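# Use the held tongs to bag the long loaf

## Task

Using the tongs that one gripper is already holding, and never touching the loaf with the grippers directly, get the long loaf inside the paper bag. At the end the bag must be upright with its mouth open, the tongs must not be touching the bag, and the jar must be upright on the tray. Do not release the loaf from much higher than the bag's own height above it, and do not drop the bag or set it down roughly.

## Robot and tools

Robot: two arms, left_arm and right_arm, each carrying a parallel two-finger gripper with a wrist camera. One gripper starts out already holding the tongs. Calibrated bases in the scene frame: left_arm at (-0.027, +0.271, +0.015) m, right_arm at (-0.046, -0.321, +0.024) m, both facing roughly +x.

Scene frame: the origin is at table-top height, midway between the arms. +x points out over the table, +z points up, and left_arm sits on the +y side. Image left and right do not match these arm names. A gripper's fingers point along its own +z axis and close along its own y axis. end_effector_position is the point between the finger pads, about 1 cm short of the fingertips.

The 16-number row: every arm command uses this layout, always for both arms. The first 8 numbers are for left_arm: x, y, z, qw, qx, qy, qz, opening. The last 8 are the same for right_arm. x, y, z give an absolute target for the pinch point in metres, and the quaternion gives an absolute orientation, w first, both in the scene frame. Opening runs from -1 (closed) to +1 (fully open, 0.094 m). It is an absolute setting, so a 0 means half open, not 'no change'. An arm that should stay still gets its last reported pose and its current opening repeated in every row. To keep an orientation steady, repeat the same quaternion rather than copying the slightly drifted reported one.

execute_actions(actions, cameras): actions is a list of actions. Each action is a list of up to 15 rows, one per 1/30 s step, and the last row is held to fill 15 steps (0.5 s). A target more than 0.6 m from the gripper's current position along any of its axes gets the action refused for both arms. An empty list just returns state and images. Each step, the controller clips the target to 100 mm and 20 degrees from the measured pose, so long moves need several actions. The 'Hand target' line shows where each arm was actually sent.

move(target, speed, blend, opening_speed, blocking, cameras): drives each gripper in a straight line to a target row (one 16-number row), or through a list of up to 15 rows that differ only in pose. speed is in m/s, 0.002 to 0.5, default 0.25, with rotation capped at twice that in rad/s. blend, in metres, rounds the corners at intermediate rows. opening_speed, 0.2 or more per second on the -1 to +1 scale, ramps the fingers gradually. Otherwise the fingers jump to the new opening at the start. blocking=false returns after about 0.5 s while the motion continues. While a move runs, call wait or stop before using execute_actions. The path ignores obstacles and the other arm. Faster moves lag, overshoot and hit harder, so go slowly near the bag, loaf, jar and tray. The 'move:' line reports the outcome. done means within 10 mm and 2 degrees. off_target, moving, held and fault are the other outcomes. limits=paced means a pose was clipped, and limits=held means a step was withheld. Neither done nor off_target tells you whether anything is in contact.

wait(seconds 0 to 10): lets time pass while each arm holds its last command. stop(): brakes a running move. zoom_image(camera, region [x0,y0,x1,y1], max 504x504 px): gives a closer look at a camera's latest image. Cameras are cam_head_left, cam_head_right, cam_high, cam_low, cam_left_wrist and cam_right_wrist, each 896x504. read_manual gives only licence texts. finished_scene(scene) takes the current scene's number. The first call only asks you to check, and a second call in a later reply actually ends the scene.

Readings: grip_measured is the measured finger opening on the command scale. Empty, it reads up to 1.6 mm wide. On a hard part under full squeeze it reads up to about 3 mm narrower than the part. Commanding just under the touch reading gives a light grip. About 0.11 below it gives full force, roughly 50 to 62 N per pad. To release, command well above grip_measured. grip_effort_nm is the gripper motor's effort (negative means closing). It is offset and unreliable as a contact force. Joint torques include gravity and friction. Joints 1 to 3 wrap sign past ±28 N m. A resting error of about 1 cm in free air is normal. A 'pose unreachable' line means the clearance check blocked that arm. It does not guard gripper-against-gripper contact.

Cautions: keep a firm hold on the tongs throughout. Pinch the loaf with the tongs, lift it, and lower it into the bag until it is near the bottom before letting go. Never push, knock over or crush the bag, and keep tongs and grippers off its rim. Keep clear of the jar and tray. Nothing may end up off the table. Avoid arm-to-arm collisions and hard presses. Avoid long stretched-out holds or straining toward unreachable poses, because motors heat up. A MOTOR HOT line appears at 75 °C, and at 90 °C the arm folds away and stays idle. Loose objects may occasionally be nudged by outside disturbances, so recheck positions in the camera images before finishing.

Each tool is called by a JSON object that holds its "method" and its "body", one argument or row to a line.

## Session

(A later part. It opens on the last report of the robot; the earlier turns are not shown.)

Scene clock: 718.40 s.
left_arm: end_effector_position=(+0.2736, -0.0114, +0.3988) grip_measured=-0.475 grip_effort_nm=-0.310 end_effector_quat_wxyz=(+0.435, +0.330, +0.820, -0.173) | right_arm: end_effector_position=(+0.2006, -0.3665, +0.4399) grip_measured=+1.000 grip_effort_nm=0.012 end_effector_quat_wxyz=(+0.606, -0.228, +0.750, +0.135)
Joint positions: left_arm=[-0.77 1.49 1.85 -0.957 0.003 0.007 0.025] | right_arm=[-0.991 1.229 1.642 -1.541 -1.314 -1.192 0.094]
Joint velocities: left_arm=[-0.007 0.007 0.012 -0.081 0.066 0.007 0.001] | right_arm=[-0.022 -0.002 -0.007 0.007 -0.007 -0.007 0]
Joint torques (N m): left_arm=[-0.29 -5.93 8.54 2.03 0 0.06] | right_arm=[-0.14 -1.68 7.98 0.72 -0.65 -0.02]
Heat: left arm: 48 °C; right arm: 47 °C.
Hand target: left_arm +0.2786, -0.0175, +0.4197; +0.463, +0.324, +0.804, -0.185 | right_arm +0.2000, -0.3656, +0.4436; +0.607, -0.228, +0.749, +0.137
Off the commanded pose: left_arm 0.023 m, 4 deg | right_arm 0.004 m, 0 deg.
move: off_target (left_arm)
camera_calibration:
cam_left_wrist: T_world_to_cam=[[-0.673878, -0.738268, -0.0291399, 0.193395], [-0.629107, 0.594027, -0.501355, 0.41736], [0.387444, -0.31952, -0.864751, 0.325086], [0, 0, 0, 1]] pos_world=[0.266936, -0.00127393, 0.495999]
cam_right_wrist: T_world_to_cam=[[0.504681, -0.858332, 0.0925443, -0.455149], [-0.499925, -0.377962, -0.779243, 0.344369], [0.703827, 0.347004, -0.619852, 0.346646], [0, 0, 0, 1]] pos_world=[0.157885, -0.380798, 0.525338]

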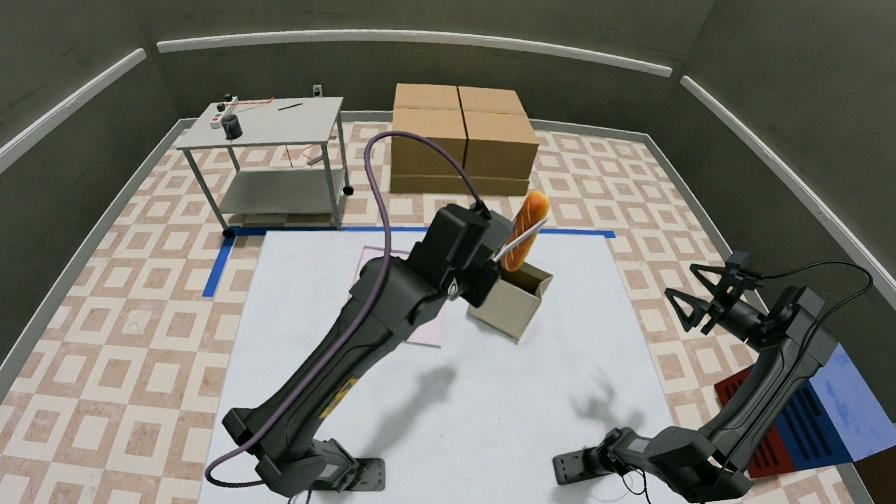

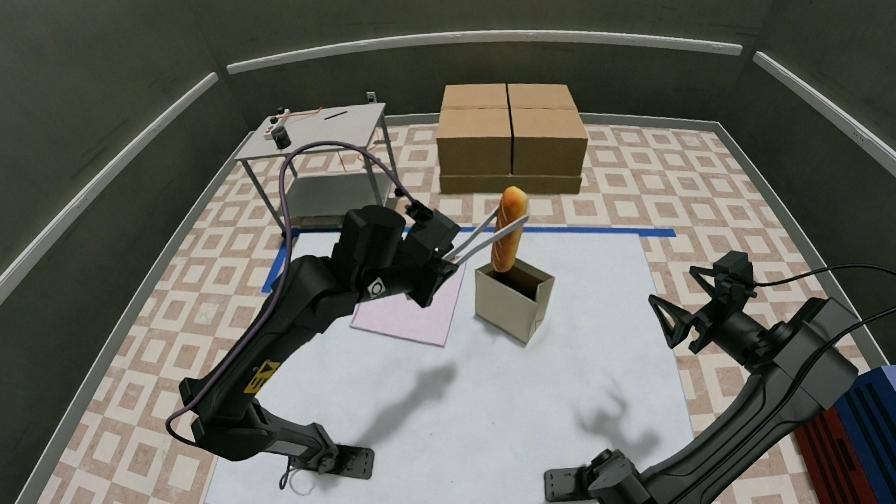

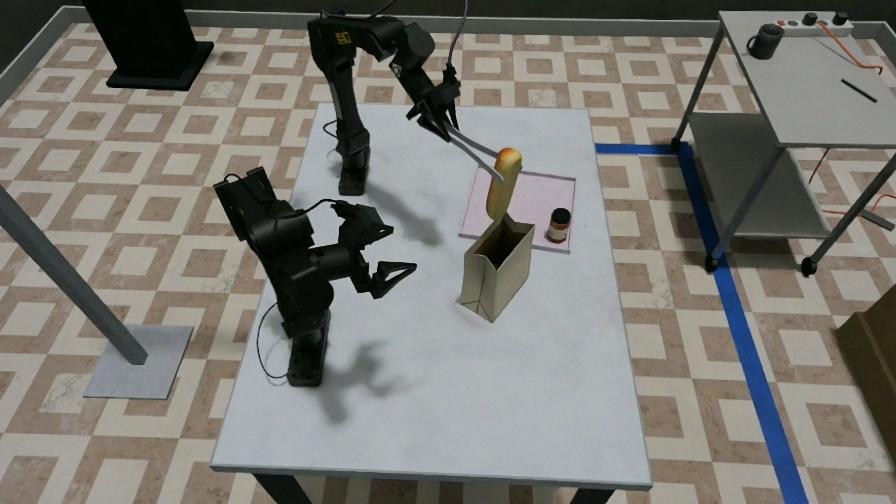

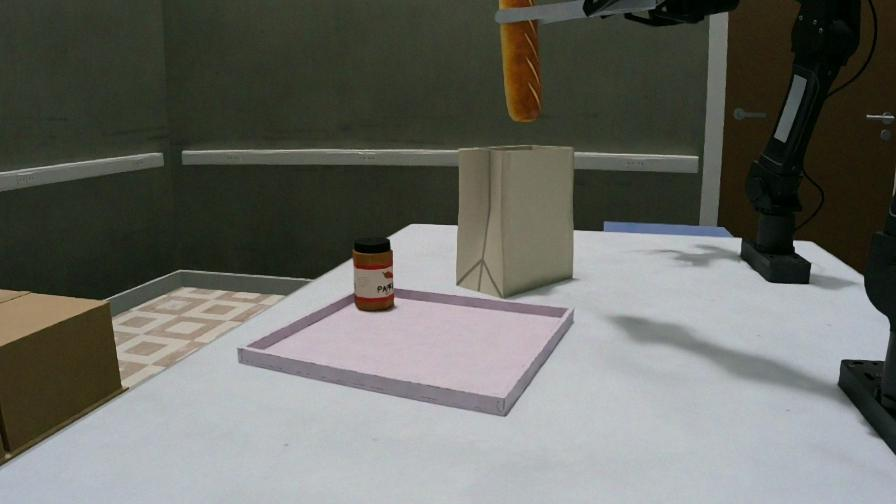

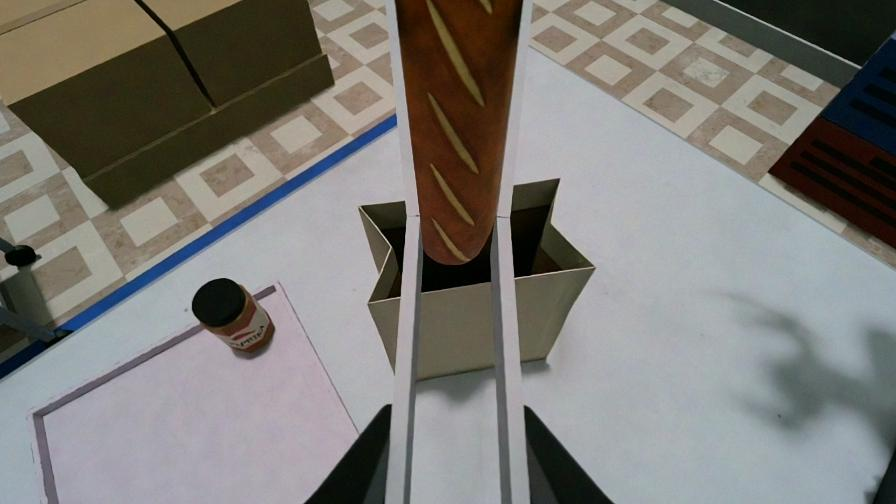

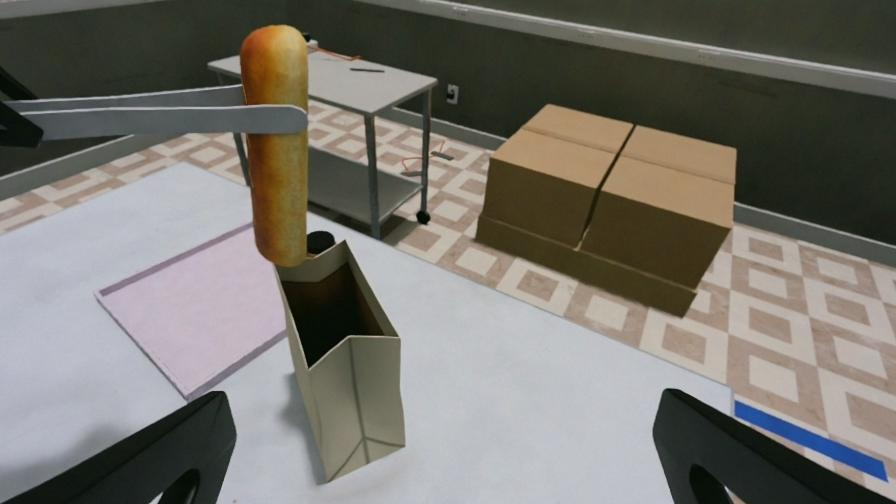

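{"method": "move", "body": {
  "target": [0.282,-0.0305,0.41,0.4641,0.3223,0.8038,-0.1861,-0.48,0.20,-0.3656,0.4436,0.607,-0.228,0.749,0.137,1.0],
  "speed": 0.05
}}

Scene clock: 742.40 s.
left_arm: end_effector_position=(+0.2764, -0.0234, +0.4050) grip_measured=-0.475 grip_effort_nm=-0.310 end_effector_quat_wxyz=(+0.451, +0.329, +0.810, -0.180) | right_arm: end_effector_position=(+0.2006, -0.3665, +0.4399) grip_measured=+1.000 grip_effort_nm=0.012 end_effector_quat_wxyz=(+0.606, -0.228, +0.750, +0.135)
Joint positions: left_arm=[-0.793 1.502 1.85 -0.905 -0.012 0 0.025] | right_arm=[-0.991 1.229 1.642 -1.541 -1.314 -1.192 0.094]
Joint velocities: left_arm=[-0.007 -0.022 -0.002 -0.007 -0.051 -0.022 -0.002] | right_arm=[0.017 -0.007 -0.017 0.007 -0.095 -0.022 0]
Joint torques (N m): left_arm=[-0.47 -6.04 5.74 2.11 -0.04 -0.06] | right_arm=[-0.13 -1.68 7.99 0.72 -0.65 -0.02]
Heat: left arm: 46 °C; right arm: 47 °C.
Hand target: left_arm +0.2820, -0.0301, +0.4101; +0.464, +0.323, +0.804, -0.186 | right_arm +0.2000, -0.3656, +0.4436; +0.607, -0.228, +0.749, +0.137
Off the commanded pose: left_arm 0.010 m, 2 deg | right_arm 0.004 m, 0 deg.
move: done
camera_calibration:
cam_left_wrist: T_world_to_cam=[[-0.677485, -0.734884, -0.0309883, 0.18844], [-0.609178, 0.584211, -0.536284, 0.437806], [0.41221, -0.344447, -0.843469, 0.309533], [0, 0, 0, 1]] pos_world=[0.266775, -0.0106719, 0.501709]
cam_right_wrist: T_world_to_cam=[[0.504681, -0.858332, 0.0925443, -0.455149], [-0.499925, -0.377962, -0.779243, 0.344369], [0.703827, 0.347004, -0.619852, 0.346646], [0, 0, 0, 1]] pos_world=[0.157885, -0.380798, 0.525338]

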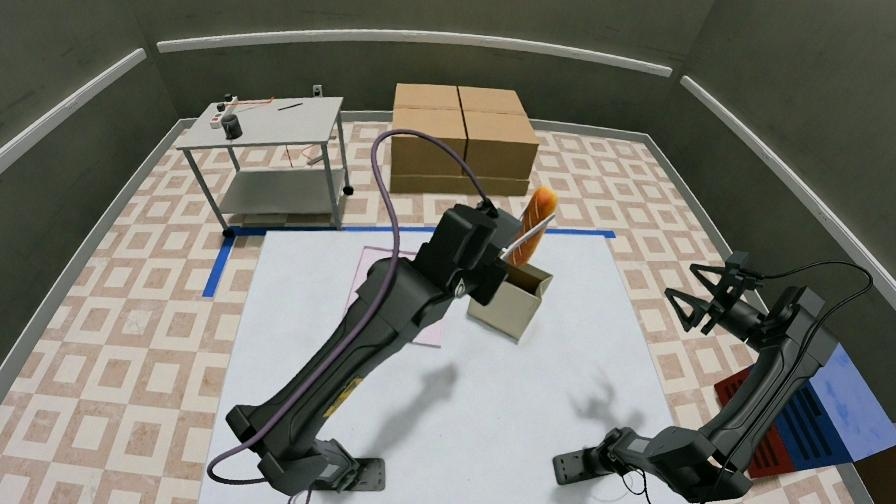

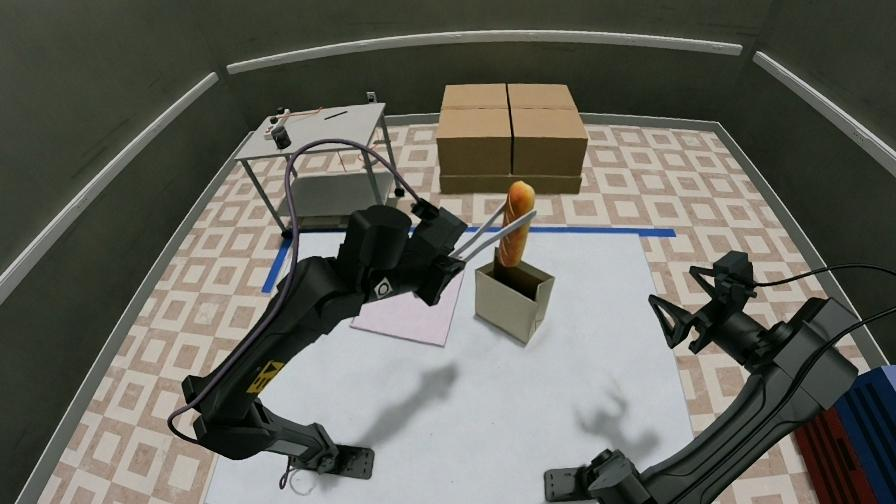

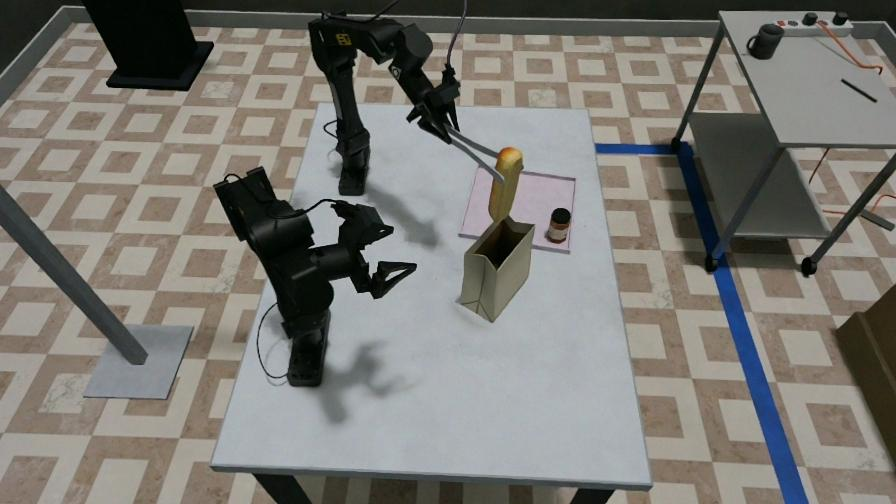

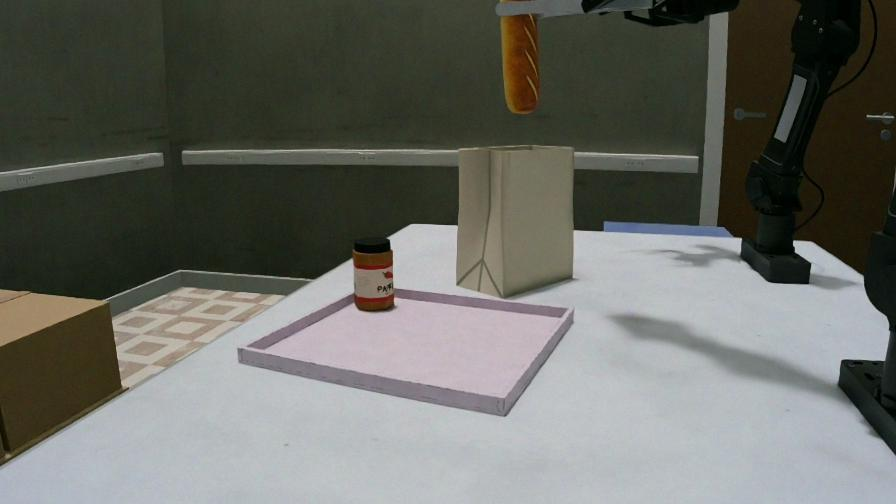

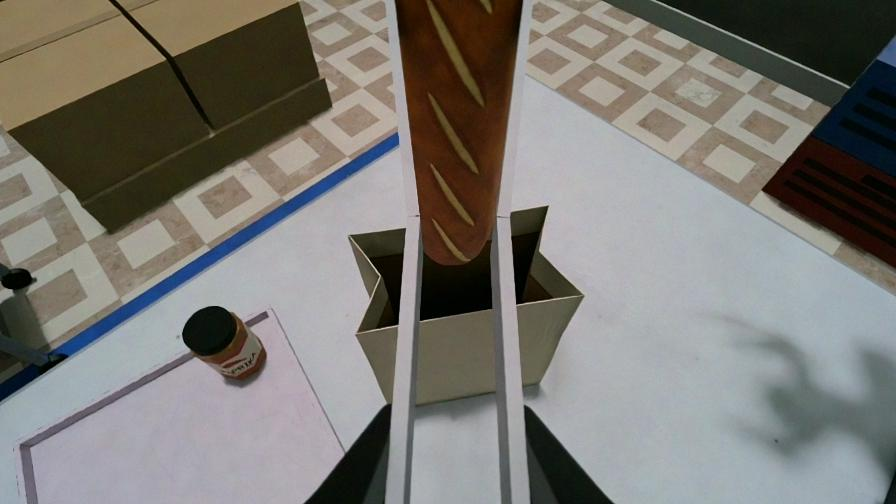

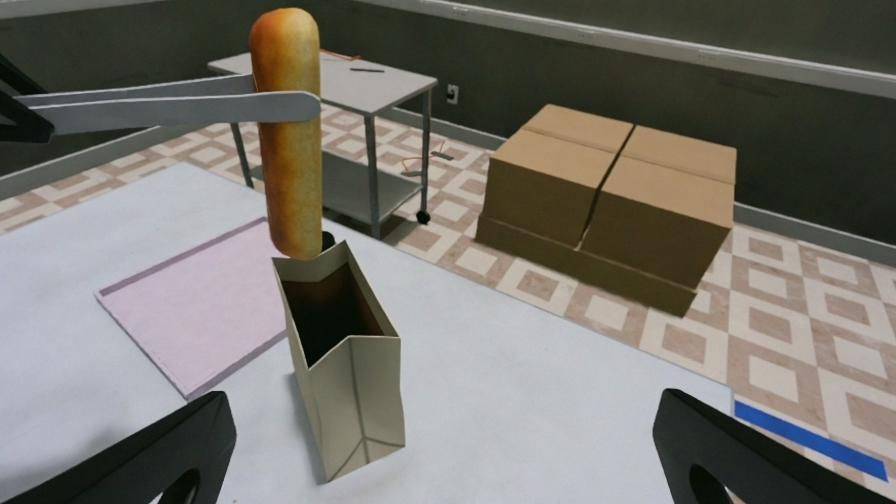

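{"method": "zoom_image", "body": {
  "camera": "cam_high",
  "region": [430, 130, 590, 330]
}}

{"method": "zoom_image", "body": {
  "camera": "cam_head_right",
  "region": [430, 160, 590, 360]
}}

Scaled by 2.520.

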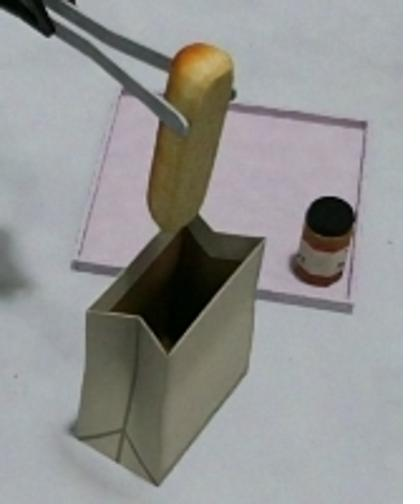

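Scaled by 2.520.

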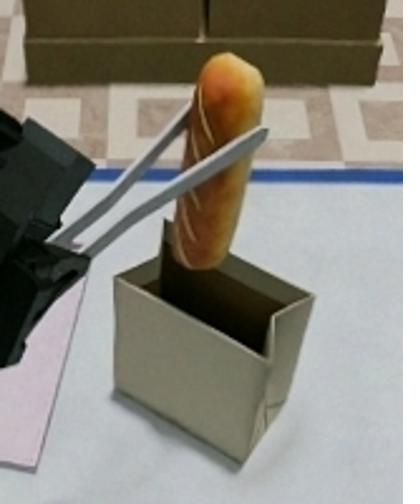

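{"method": "move", "body": {
  "target": [0.288,-0.0365,0.395,0.4641,0.3223,0.8038,-0.1861,-0.48,0.20,-0.3656,0.4436,0.607,-0.228,0.749,0.137,1.0],
  "speed": 0.05
}}

Scene clock: 783.33 s.
left_arm: end_effector_position=(+0.2829, -0.0296, +0.3964) grip_measured=-0.475 grip_effort_nm=-0.310 end_effector_quat_wxyz=(+0.457, +0.327, +0.807, -0.182) | right_arm: end_effector_position=(+0.2006, -0.3665, +0.4399) grip_measured=+1.000 grip_effort_nm=0.007 end_effector_quat_wxyz=(+0.606, -0.228, +0.750, +0.135)
Joint positions: left_arm=[-0.793 1.502 1.796 -0.837 -0.013 -0.001 0.025] | right_arm=[-0.991 1.229 1.642 -1.541 -1.314 -1.192 0.094]
Joint velocities: left_arm=[-0.002 0.002 -0.017 -0.051 0.066 -0.081 0] | right_arm=[-0.007 -0.017 -0.002 -0.066 -0.007 -0.066 0]
Joint torques (N m): left_arm=[-0.46 -6.39 4.98 2.09 -0.02 -0.09] | right_arm=[-0.16 -1.68 7.98 0.72 -0.65 -0.02]
Heat: left arm: 46 °C; right arm: 47 °C.
Hand target: left_arm +0.2880, -0.0363, +0.3951; +0.464, +0.323, +0.804, -0.186 | right_arm +0.2000, -0.3656, +0.4436; +0.607, -0.228, +0.749, +0.137
Off the commanded pose: left_arm 0.009 m, 1 deg | right_arm 0.004 m, 0 deg.
move: done
camera_calibration:
cam_left_wrist: T_world_to_cam=[[-0.676281, -0.736036, -0.029929, 0.187203], [-0.604821, 0.577995, -0.547827, 0.443962], [0.420519, -0.352383, -0.836056, 0.291853], [0, 0, 0, 1]] pos_world=[0.272389, -0.0159759, 0.492823]
cam_right_wrist: T_world_to_cam=[[0.504681, -0.858332, 0.0925443, -0.455149], [-0.499925, -0.377962, -0.779243, 0.344369], [0.703827, 0.347004, -0.619852, 0.346646], [0, 0, 0, 1]] pos_world=[0.157885, -0.380798, 0.525338]

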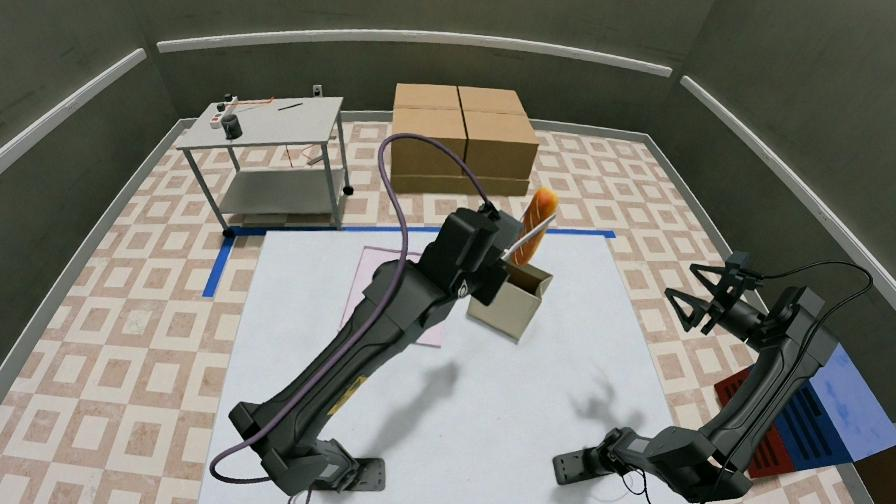

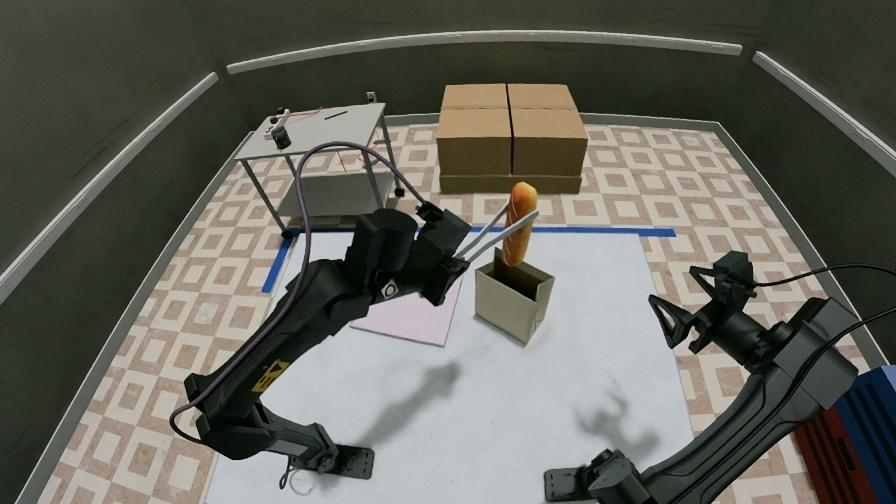

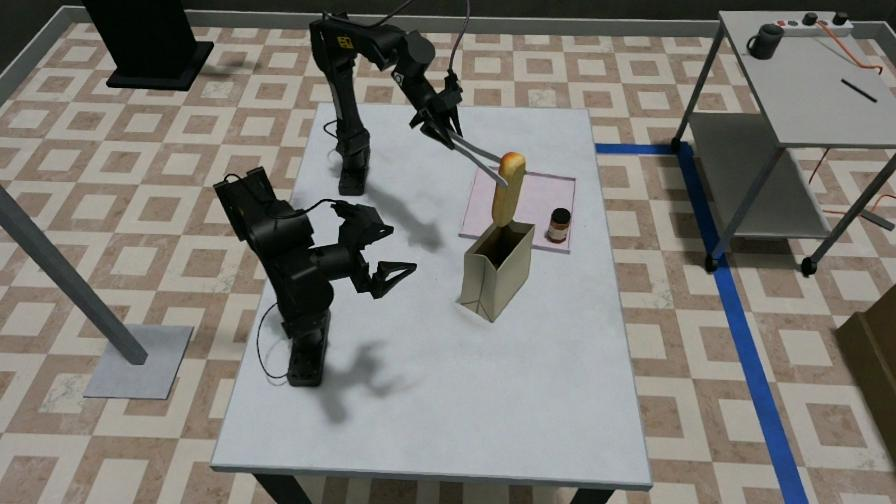

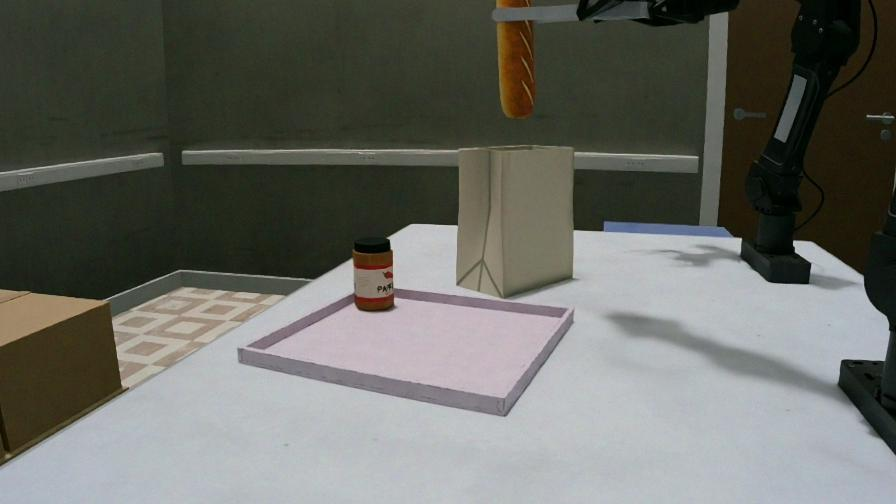

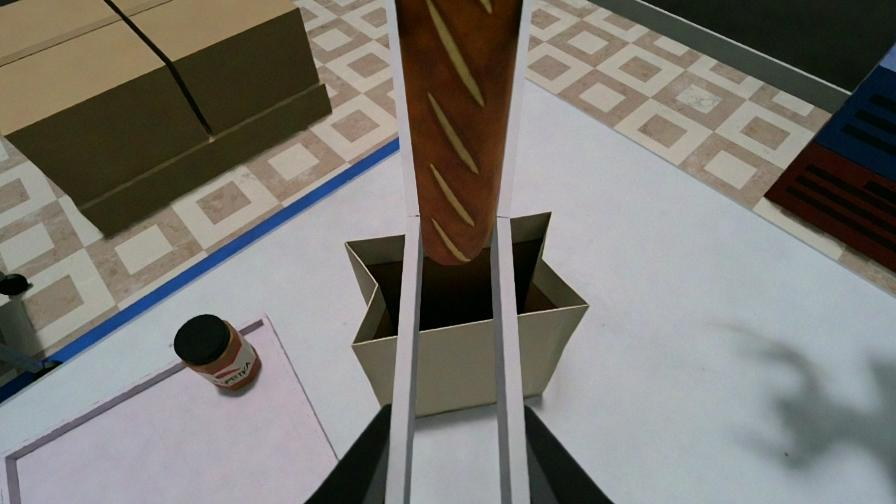

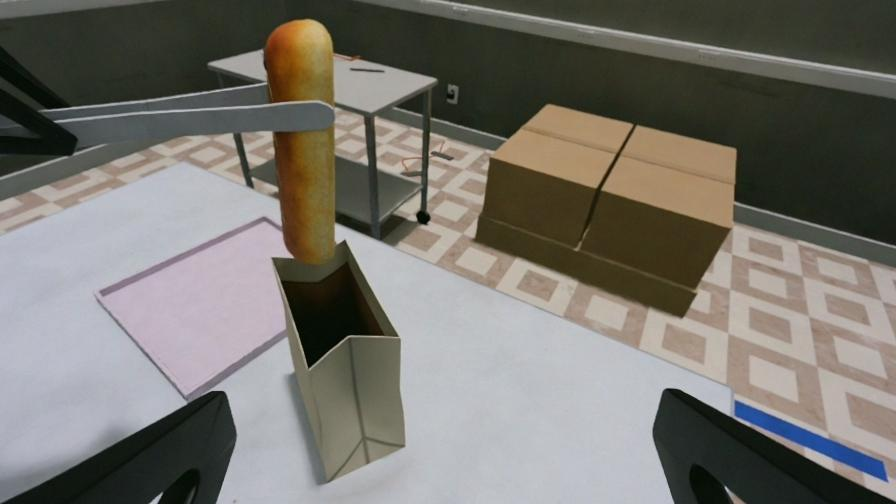

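{"method": "zoom_image", "body": {
  "camera": "cam_head_left",
  "region": [440, 170, 580, 350]
}}

{"method": "zoom_image", "body": {
  "camera": "cam_head_right",
  "region": [440, 170, 580, 350]
}}

{"method": "zoom_image", "body": {
  "camera": "cam_high",
  "region": [440, 130, 580, 330]
}}

{"method": "zoom_image", "body": {
  "camera": "cam_right_wrist",
  "region": [200, 0, 500, 300]
}}

Scaled by 2.800.

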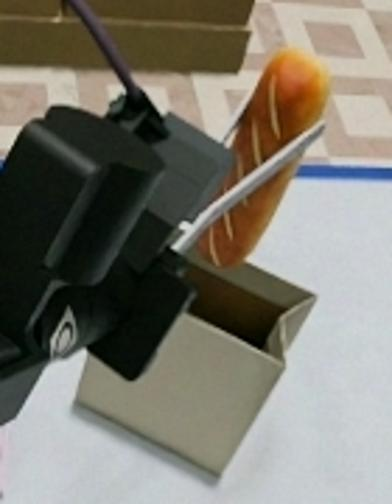

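Scaled by 2.800.

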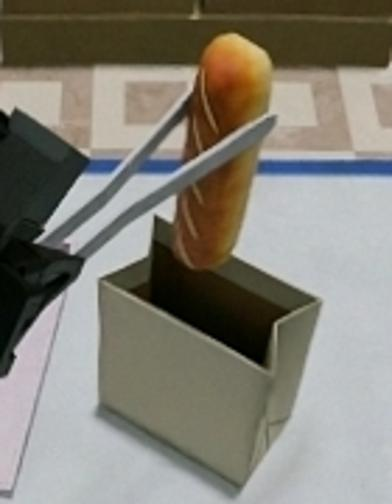

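Scaled by 2.520.

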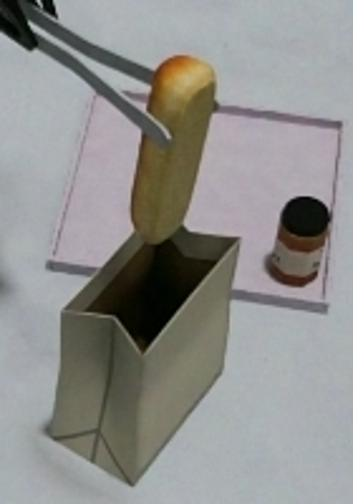

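Scaled by 1.680.

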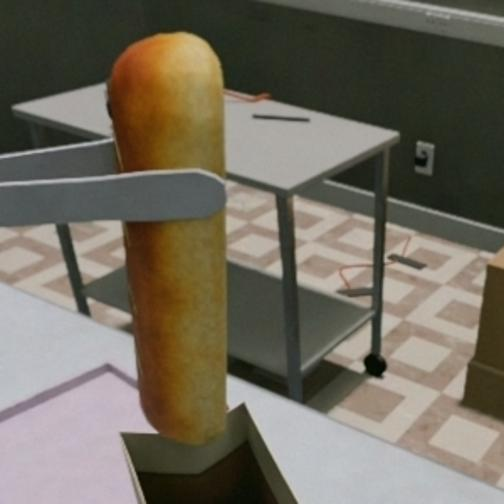

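{"method": "move", "body": {
  "target": [0.288,-0.0405,0.30,0.4641,0.3223,0.8038,-0.1861,-0.48,0.20,-0.3656,0.4436,0.607,-0.228,0.749,0.137,1.0],
  "speed": 0.05
}}

Scene clock: 846.77 s.
left_arm: end_effector_position=(+0.2916, -0.0419, +0.2796) grip_measured=-0.475 grip_effort_nm=-0.310 end_effector_quat_wxyz=(+0.435, +0.332, +0.819, -0.173) | right_arm: end_effector_position=(+0.2006, -0.3665, +0.4399) grip_measured=+1.000 grip_effort_nm=0.007 end_effector_quat_wxyz=(+0.606, -0.228, +0.750, +0.135)
Joint positions: left_arm=[-0.802 1.456 1.311 -0.451 -0.02 -0.006 0.025] | right_arm=[-0.991 1.229 1.642 -1.541 -1.314 -1.192 0.094]
Joint velocities: left_arm=[0.022 0.002 -0.002 -0.037 -0.022 0.066 0.001] | right_arm=[-0.007 -0.012 -0.017 -0.022 -0.022 -0.051 0]
Joint torques (N m): left_arm=[-0.44 -12 5.52 2.13 -0.11 -0.07] | right_arm=[-0.14 -1.68 7.98 0.72 -0.65 -0.02]
Heat: left arm: 47 °C; right arm: 47 °C.
Hand target: left_arm +0.2888, -0.0409, +0.2999; +0.463, +0.323, +0.804, -0.186 | right_arm +0.2000, -0.3656, +0.4436; +0.607, -0.228, +0.749, +0.137
Off the commanded pose: left_arm 0.021 m, 4 deg | right_arm 0.004 m, 0 deg.
move: off_target (left_arm)
camera_calibration:
cam_left_wrist: T_world_to_cam=[[-0.677447, -0.734885, -0.031773, 0.181458], [-0.624767, 0.59766, -0.502463, 0.386266], [0.388242, -0.320541, -0.864015, 0.204852], [0, 0, 0, 1]] pos_world=[0.284722, -0.0318408, 0.376845]
cam_right_wrist: T_world_to_cam=[[0.504681, -0.858332, 0.0925443, -0.455149], [-0.499925, -0.377962, -0.779243, 0.344369], [0.703827, 0.347004, -0.619852, 0.346646], [0, 0, 0, 1]] pos_world=[0.157885, -0.380798, 0.525338]

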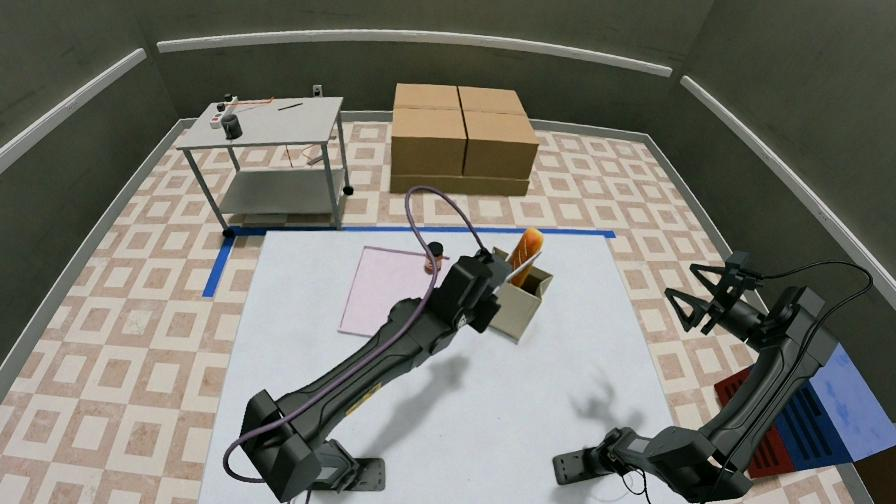

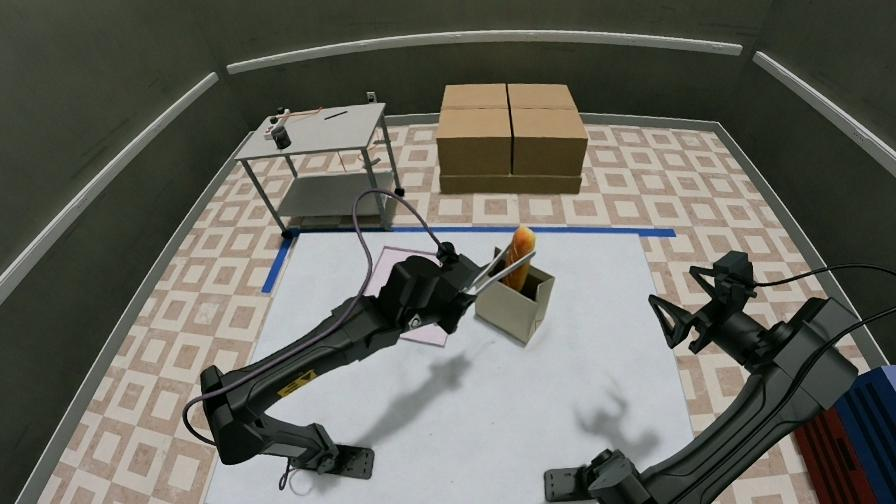

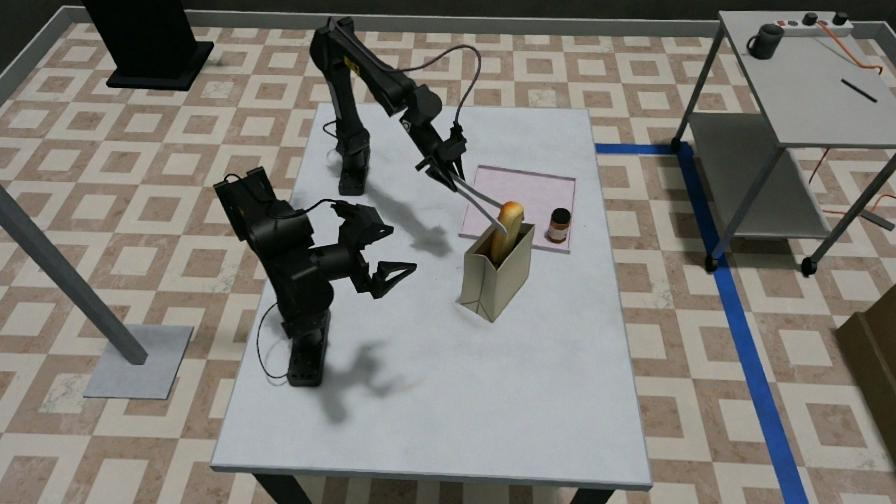

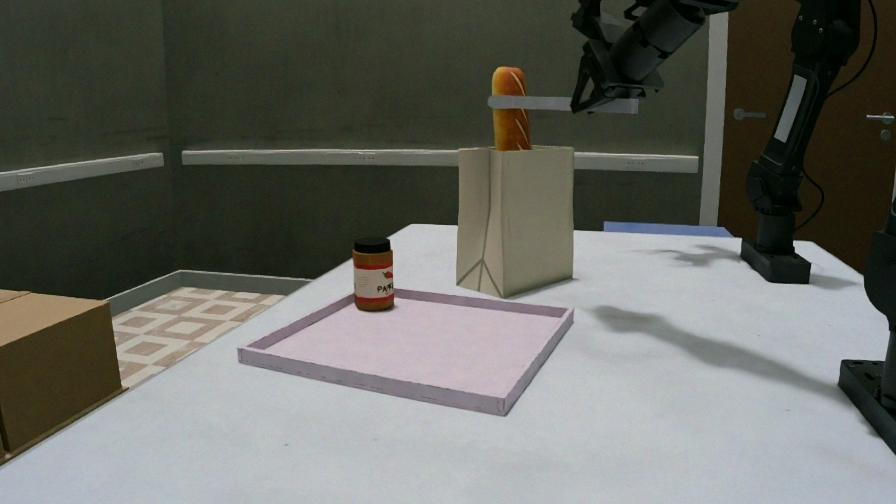

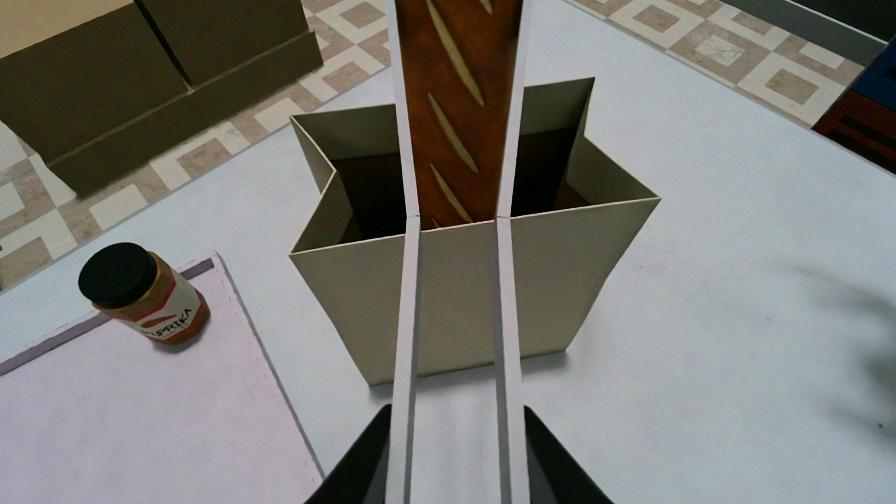

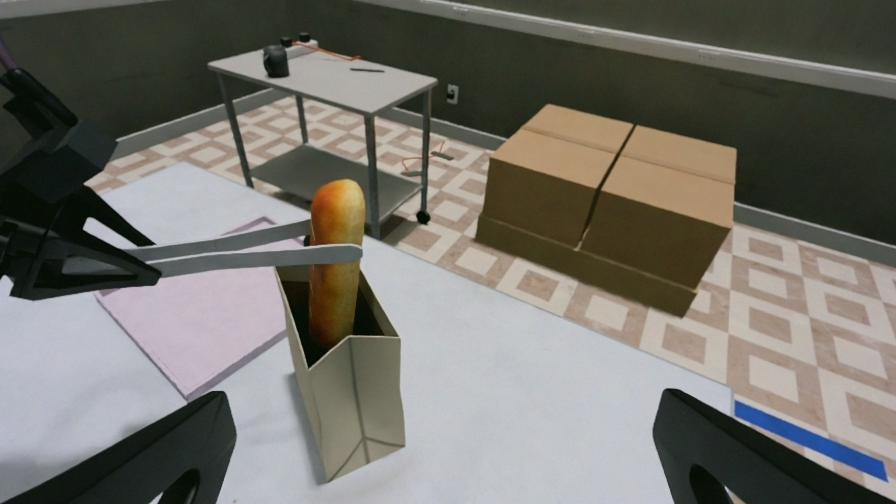

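{"method": "move", "body": {
  "target": [0.282,-0.0345,0.248,0.4641,0.3223,0.8038,-0.1861,-0.48,0.20,-0.3656,0.4436,0.607,-0.228,0.749,0.137,1.0],
  "speed": 0.04
}}

Scene clock: 856.93 s.
left_arm: end_effector_position=(+0.2842, -0.0342, +0.2289) grip_measured=-0.475 grip_effort_nm=-0.310 end_effector_quat_wxyz=(+0.436, +0.332, +0.818, -0.173) | right_arm: end_effector_position=(+0.2006, -0.3665, +0.4399) grip_measured=+1.000 grip_effort_nm=0.012 end_effector_quat_wxyz=(+0.606, -0.228, +0.750, +0.135)
Joint positions: left_arm=[-0.802 1.415 1.072 -0.25 -0.021 -0.006 0.025] | right_arm=[-0.991 1.229 1.642 -1.541 -1.314 -1.192 0.094]
Joint velocities: left_arm=[-0.022 -0.012 -0.017 -0.007 0.022 -0.037 0] | right_arm=[0.002 0.007 -0.027 -0.007 0.037 0.037 0]
Joint torques (N m): left_arm=[-0.55 -11.14 5.45 2.11 -0.12 -0.09] | right_arm=[-0.14 -1.68 7.98 0.73 -0.65 -0.01]
Heat: left arm: 49 °C; right arm: 47 °C.
Hand target: left_arm +0.2821, -0.0347, +0.2479; +0.463, +0.323, +0.804, -0.186 | right_arm +0.2000, -0.3656, +0.4436; +0.607, -0.228, +0.749, +0.137
Off the commanded pose: left_arm 0.019 m, 4 deg | right_arm 0.004 m, 0 deg.
move: off_target (left_arm)
camera_calibration:
cam_left_wrist: T_world_to_cam=[[-0.676526, -0.735724, -0.0319813, 0.180264], [-0.624392, 0.596094, -0.504783, 0.351949], [0.390445, -0.32153, -0.862654, 0.165326], [0, 0, 0, 1]] pos_world=[0.277157, -0.0240132, 0.326042]
cam_right_wrist: T_world_to_cam=[[0.504681, -0.858332, 0.0925443, -0.455149], [-0.499925, -0.377962, -0.779243, 0.344369], [0.703827, 0.347004, -0.619852, 0.346646], [0, 0, 0, 1]] pos_world=[0.157885, -0.380798, 0.525338]

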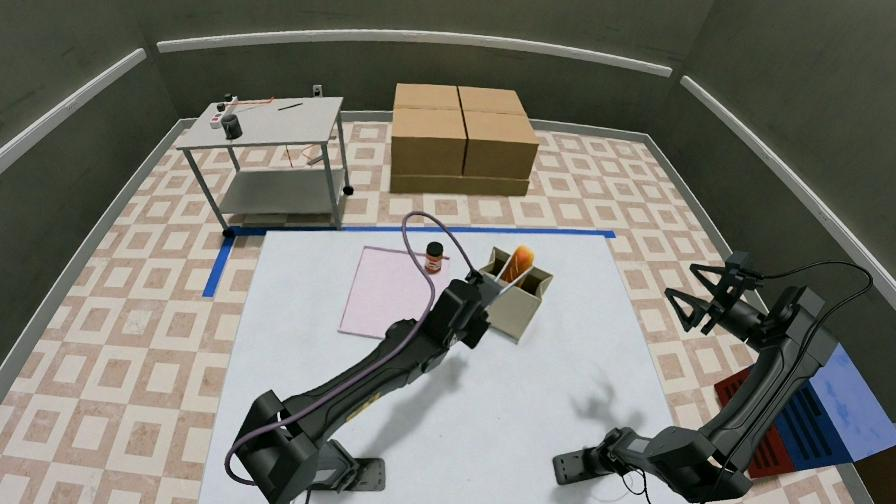

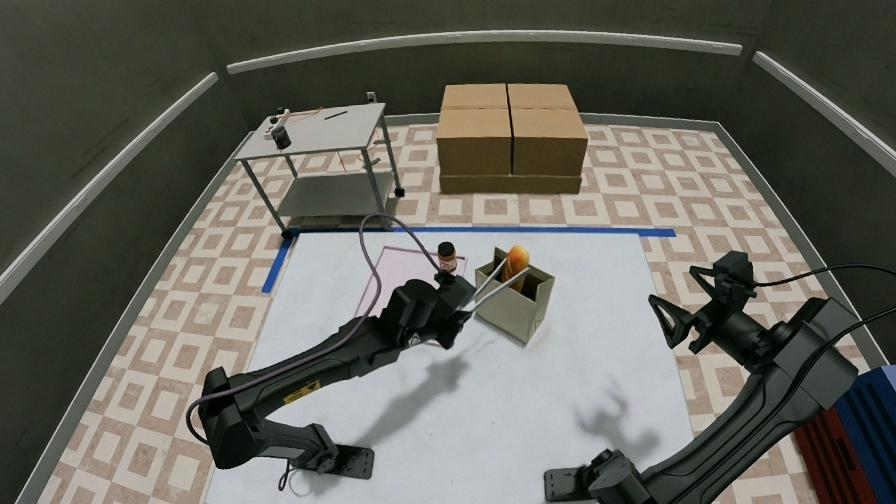

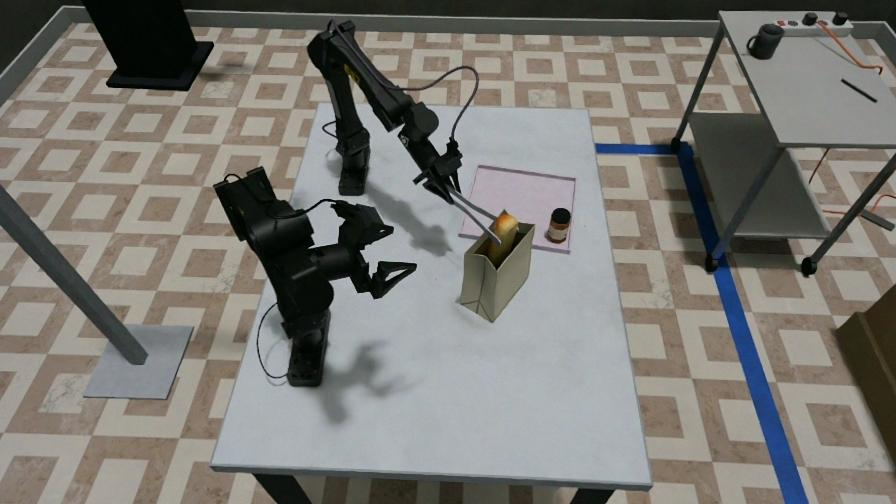

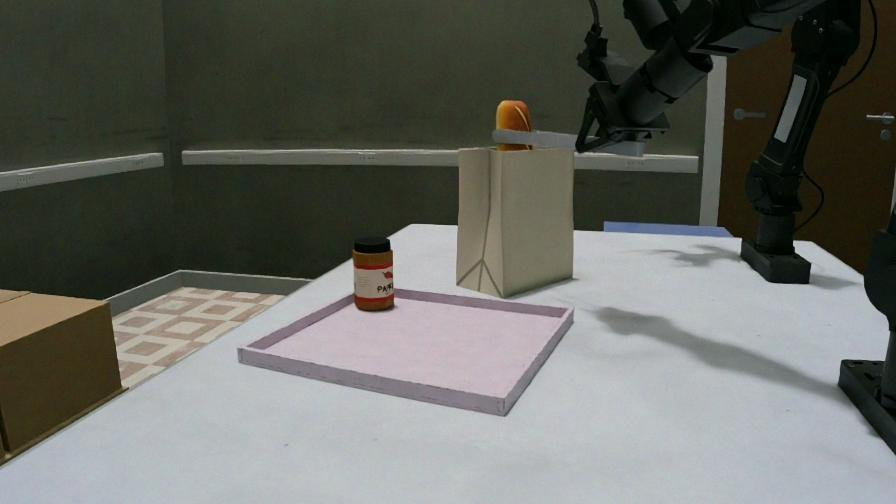

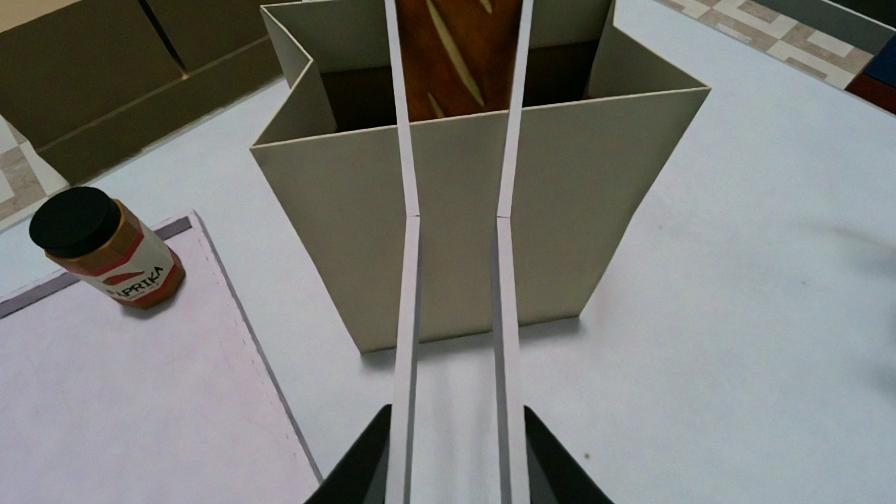

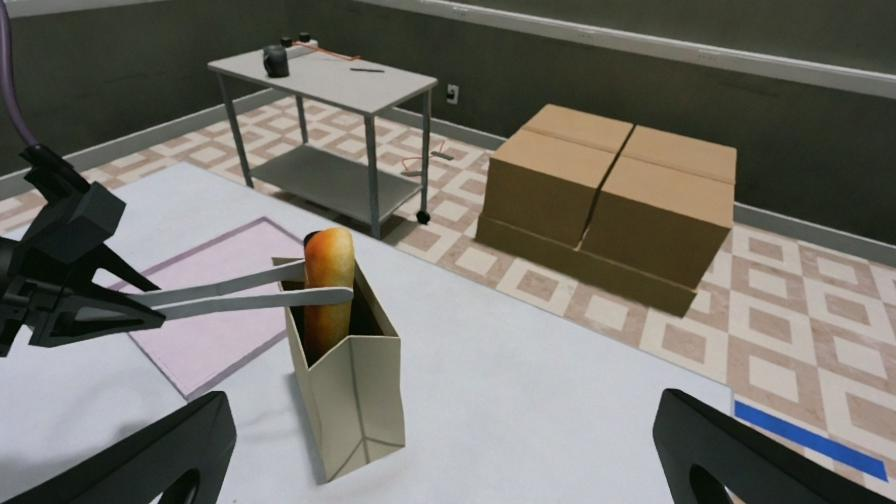

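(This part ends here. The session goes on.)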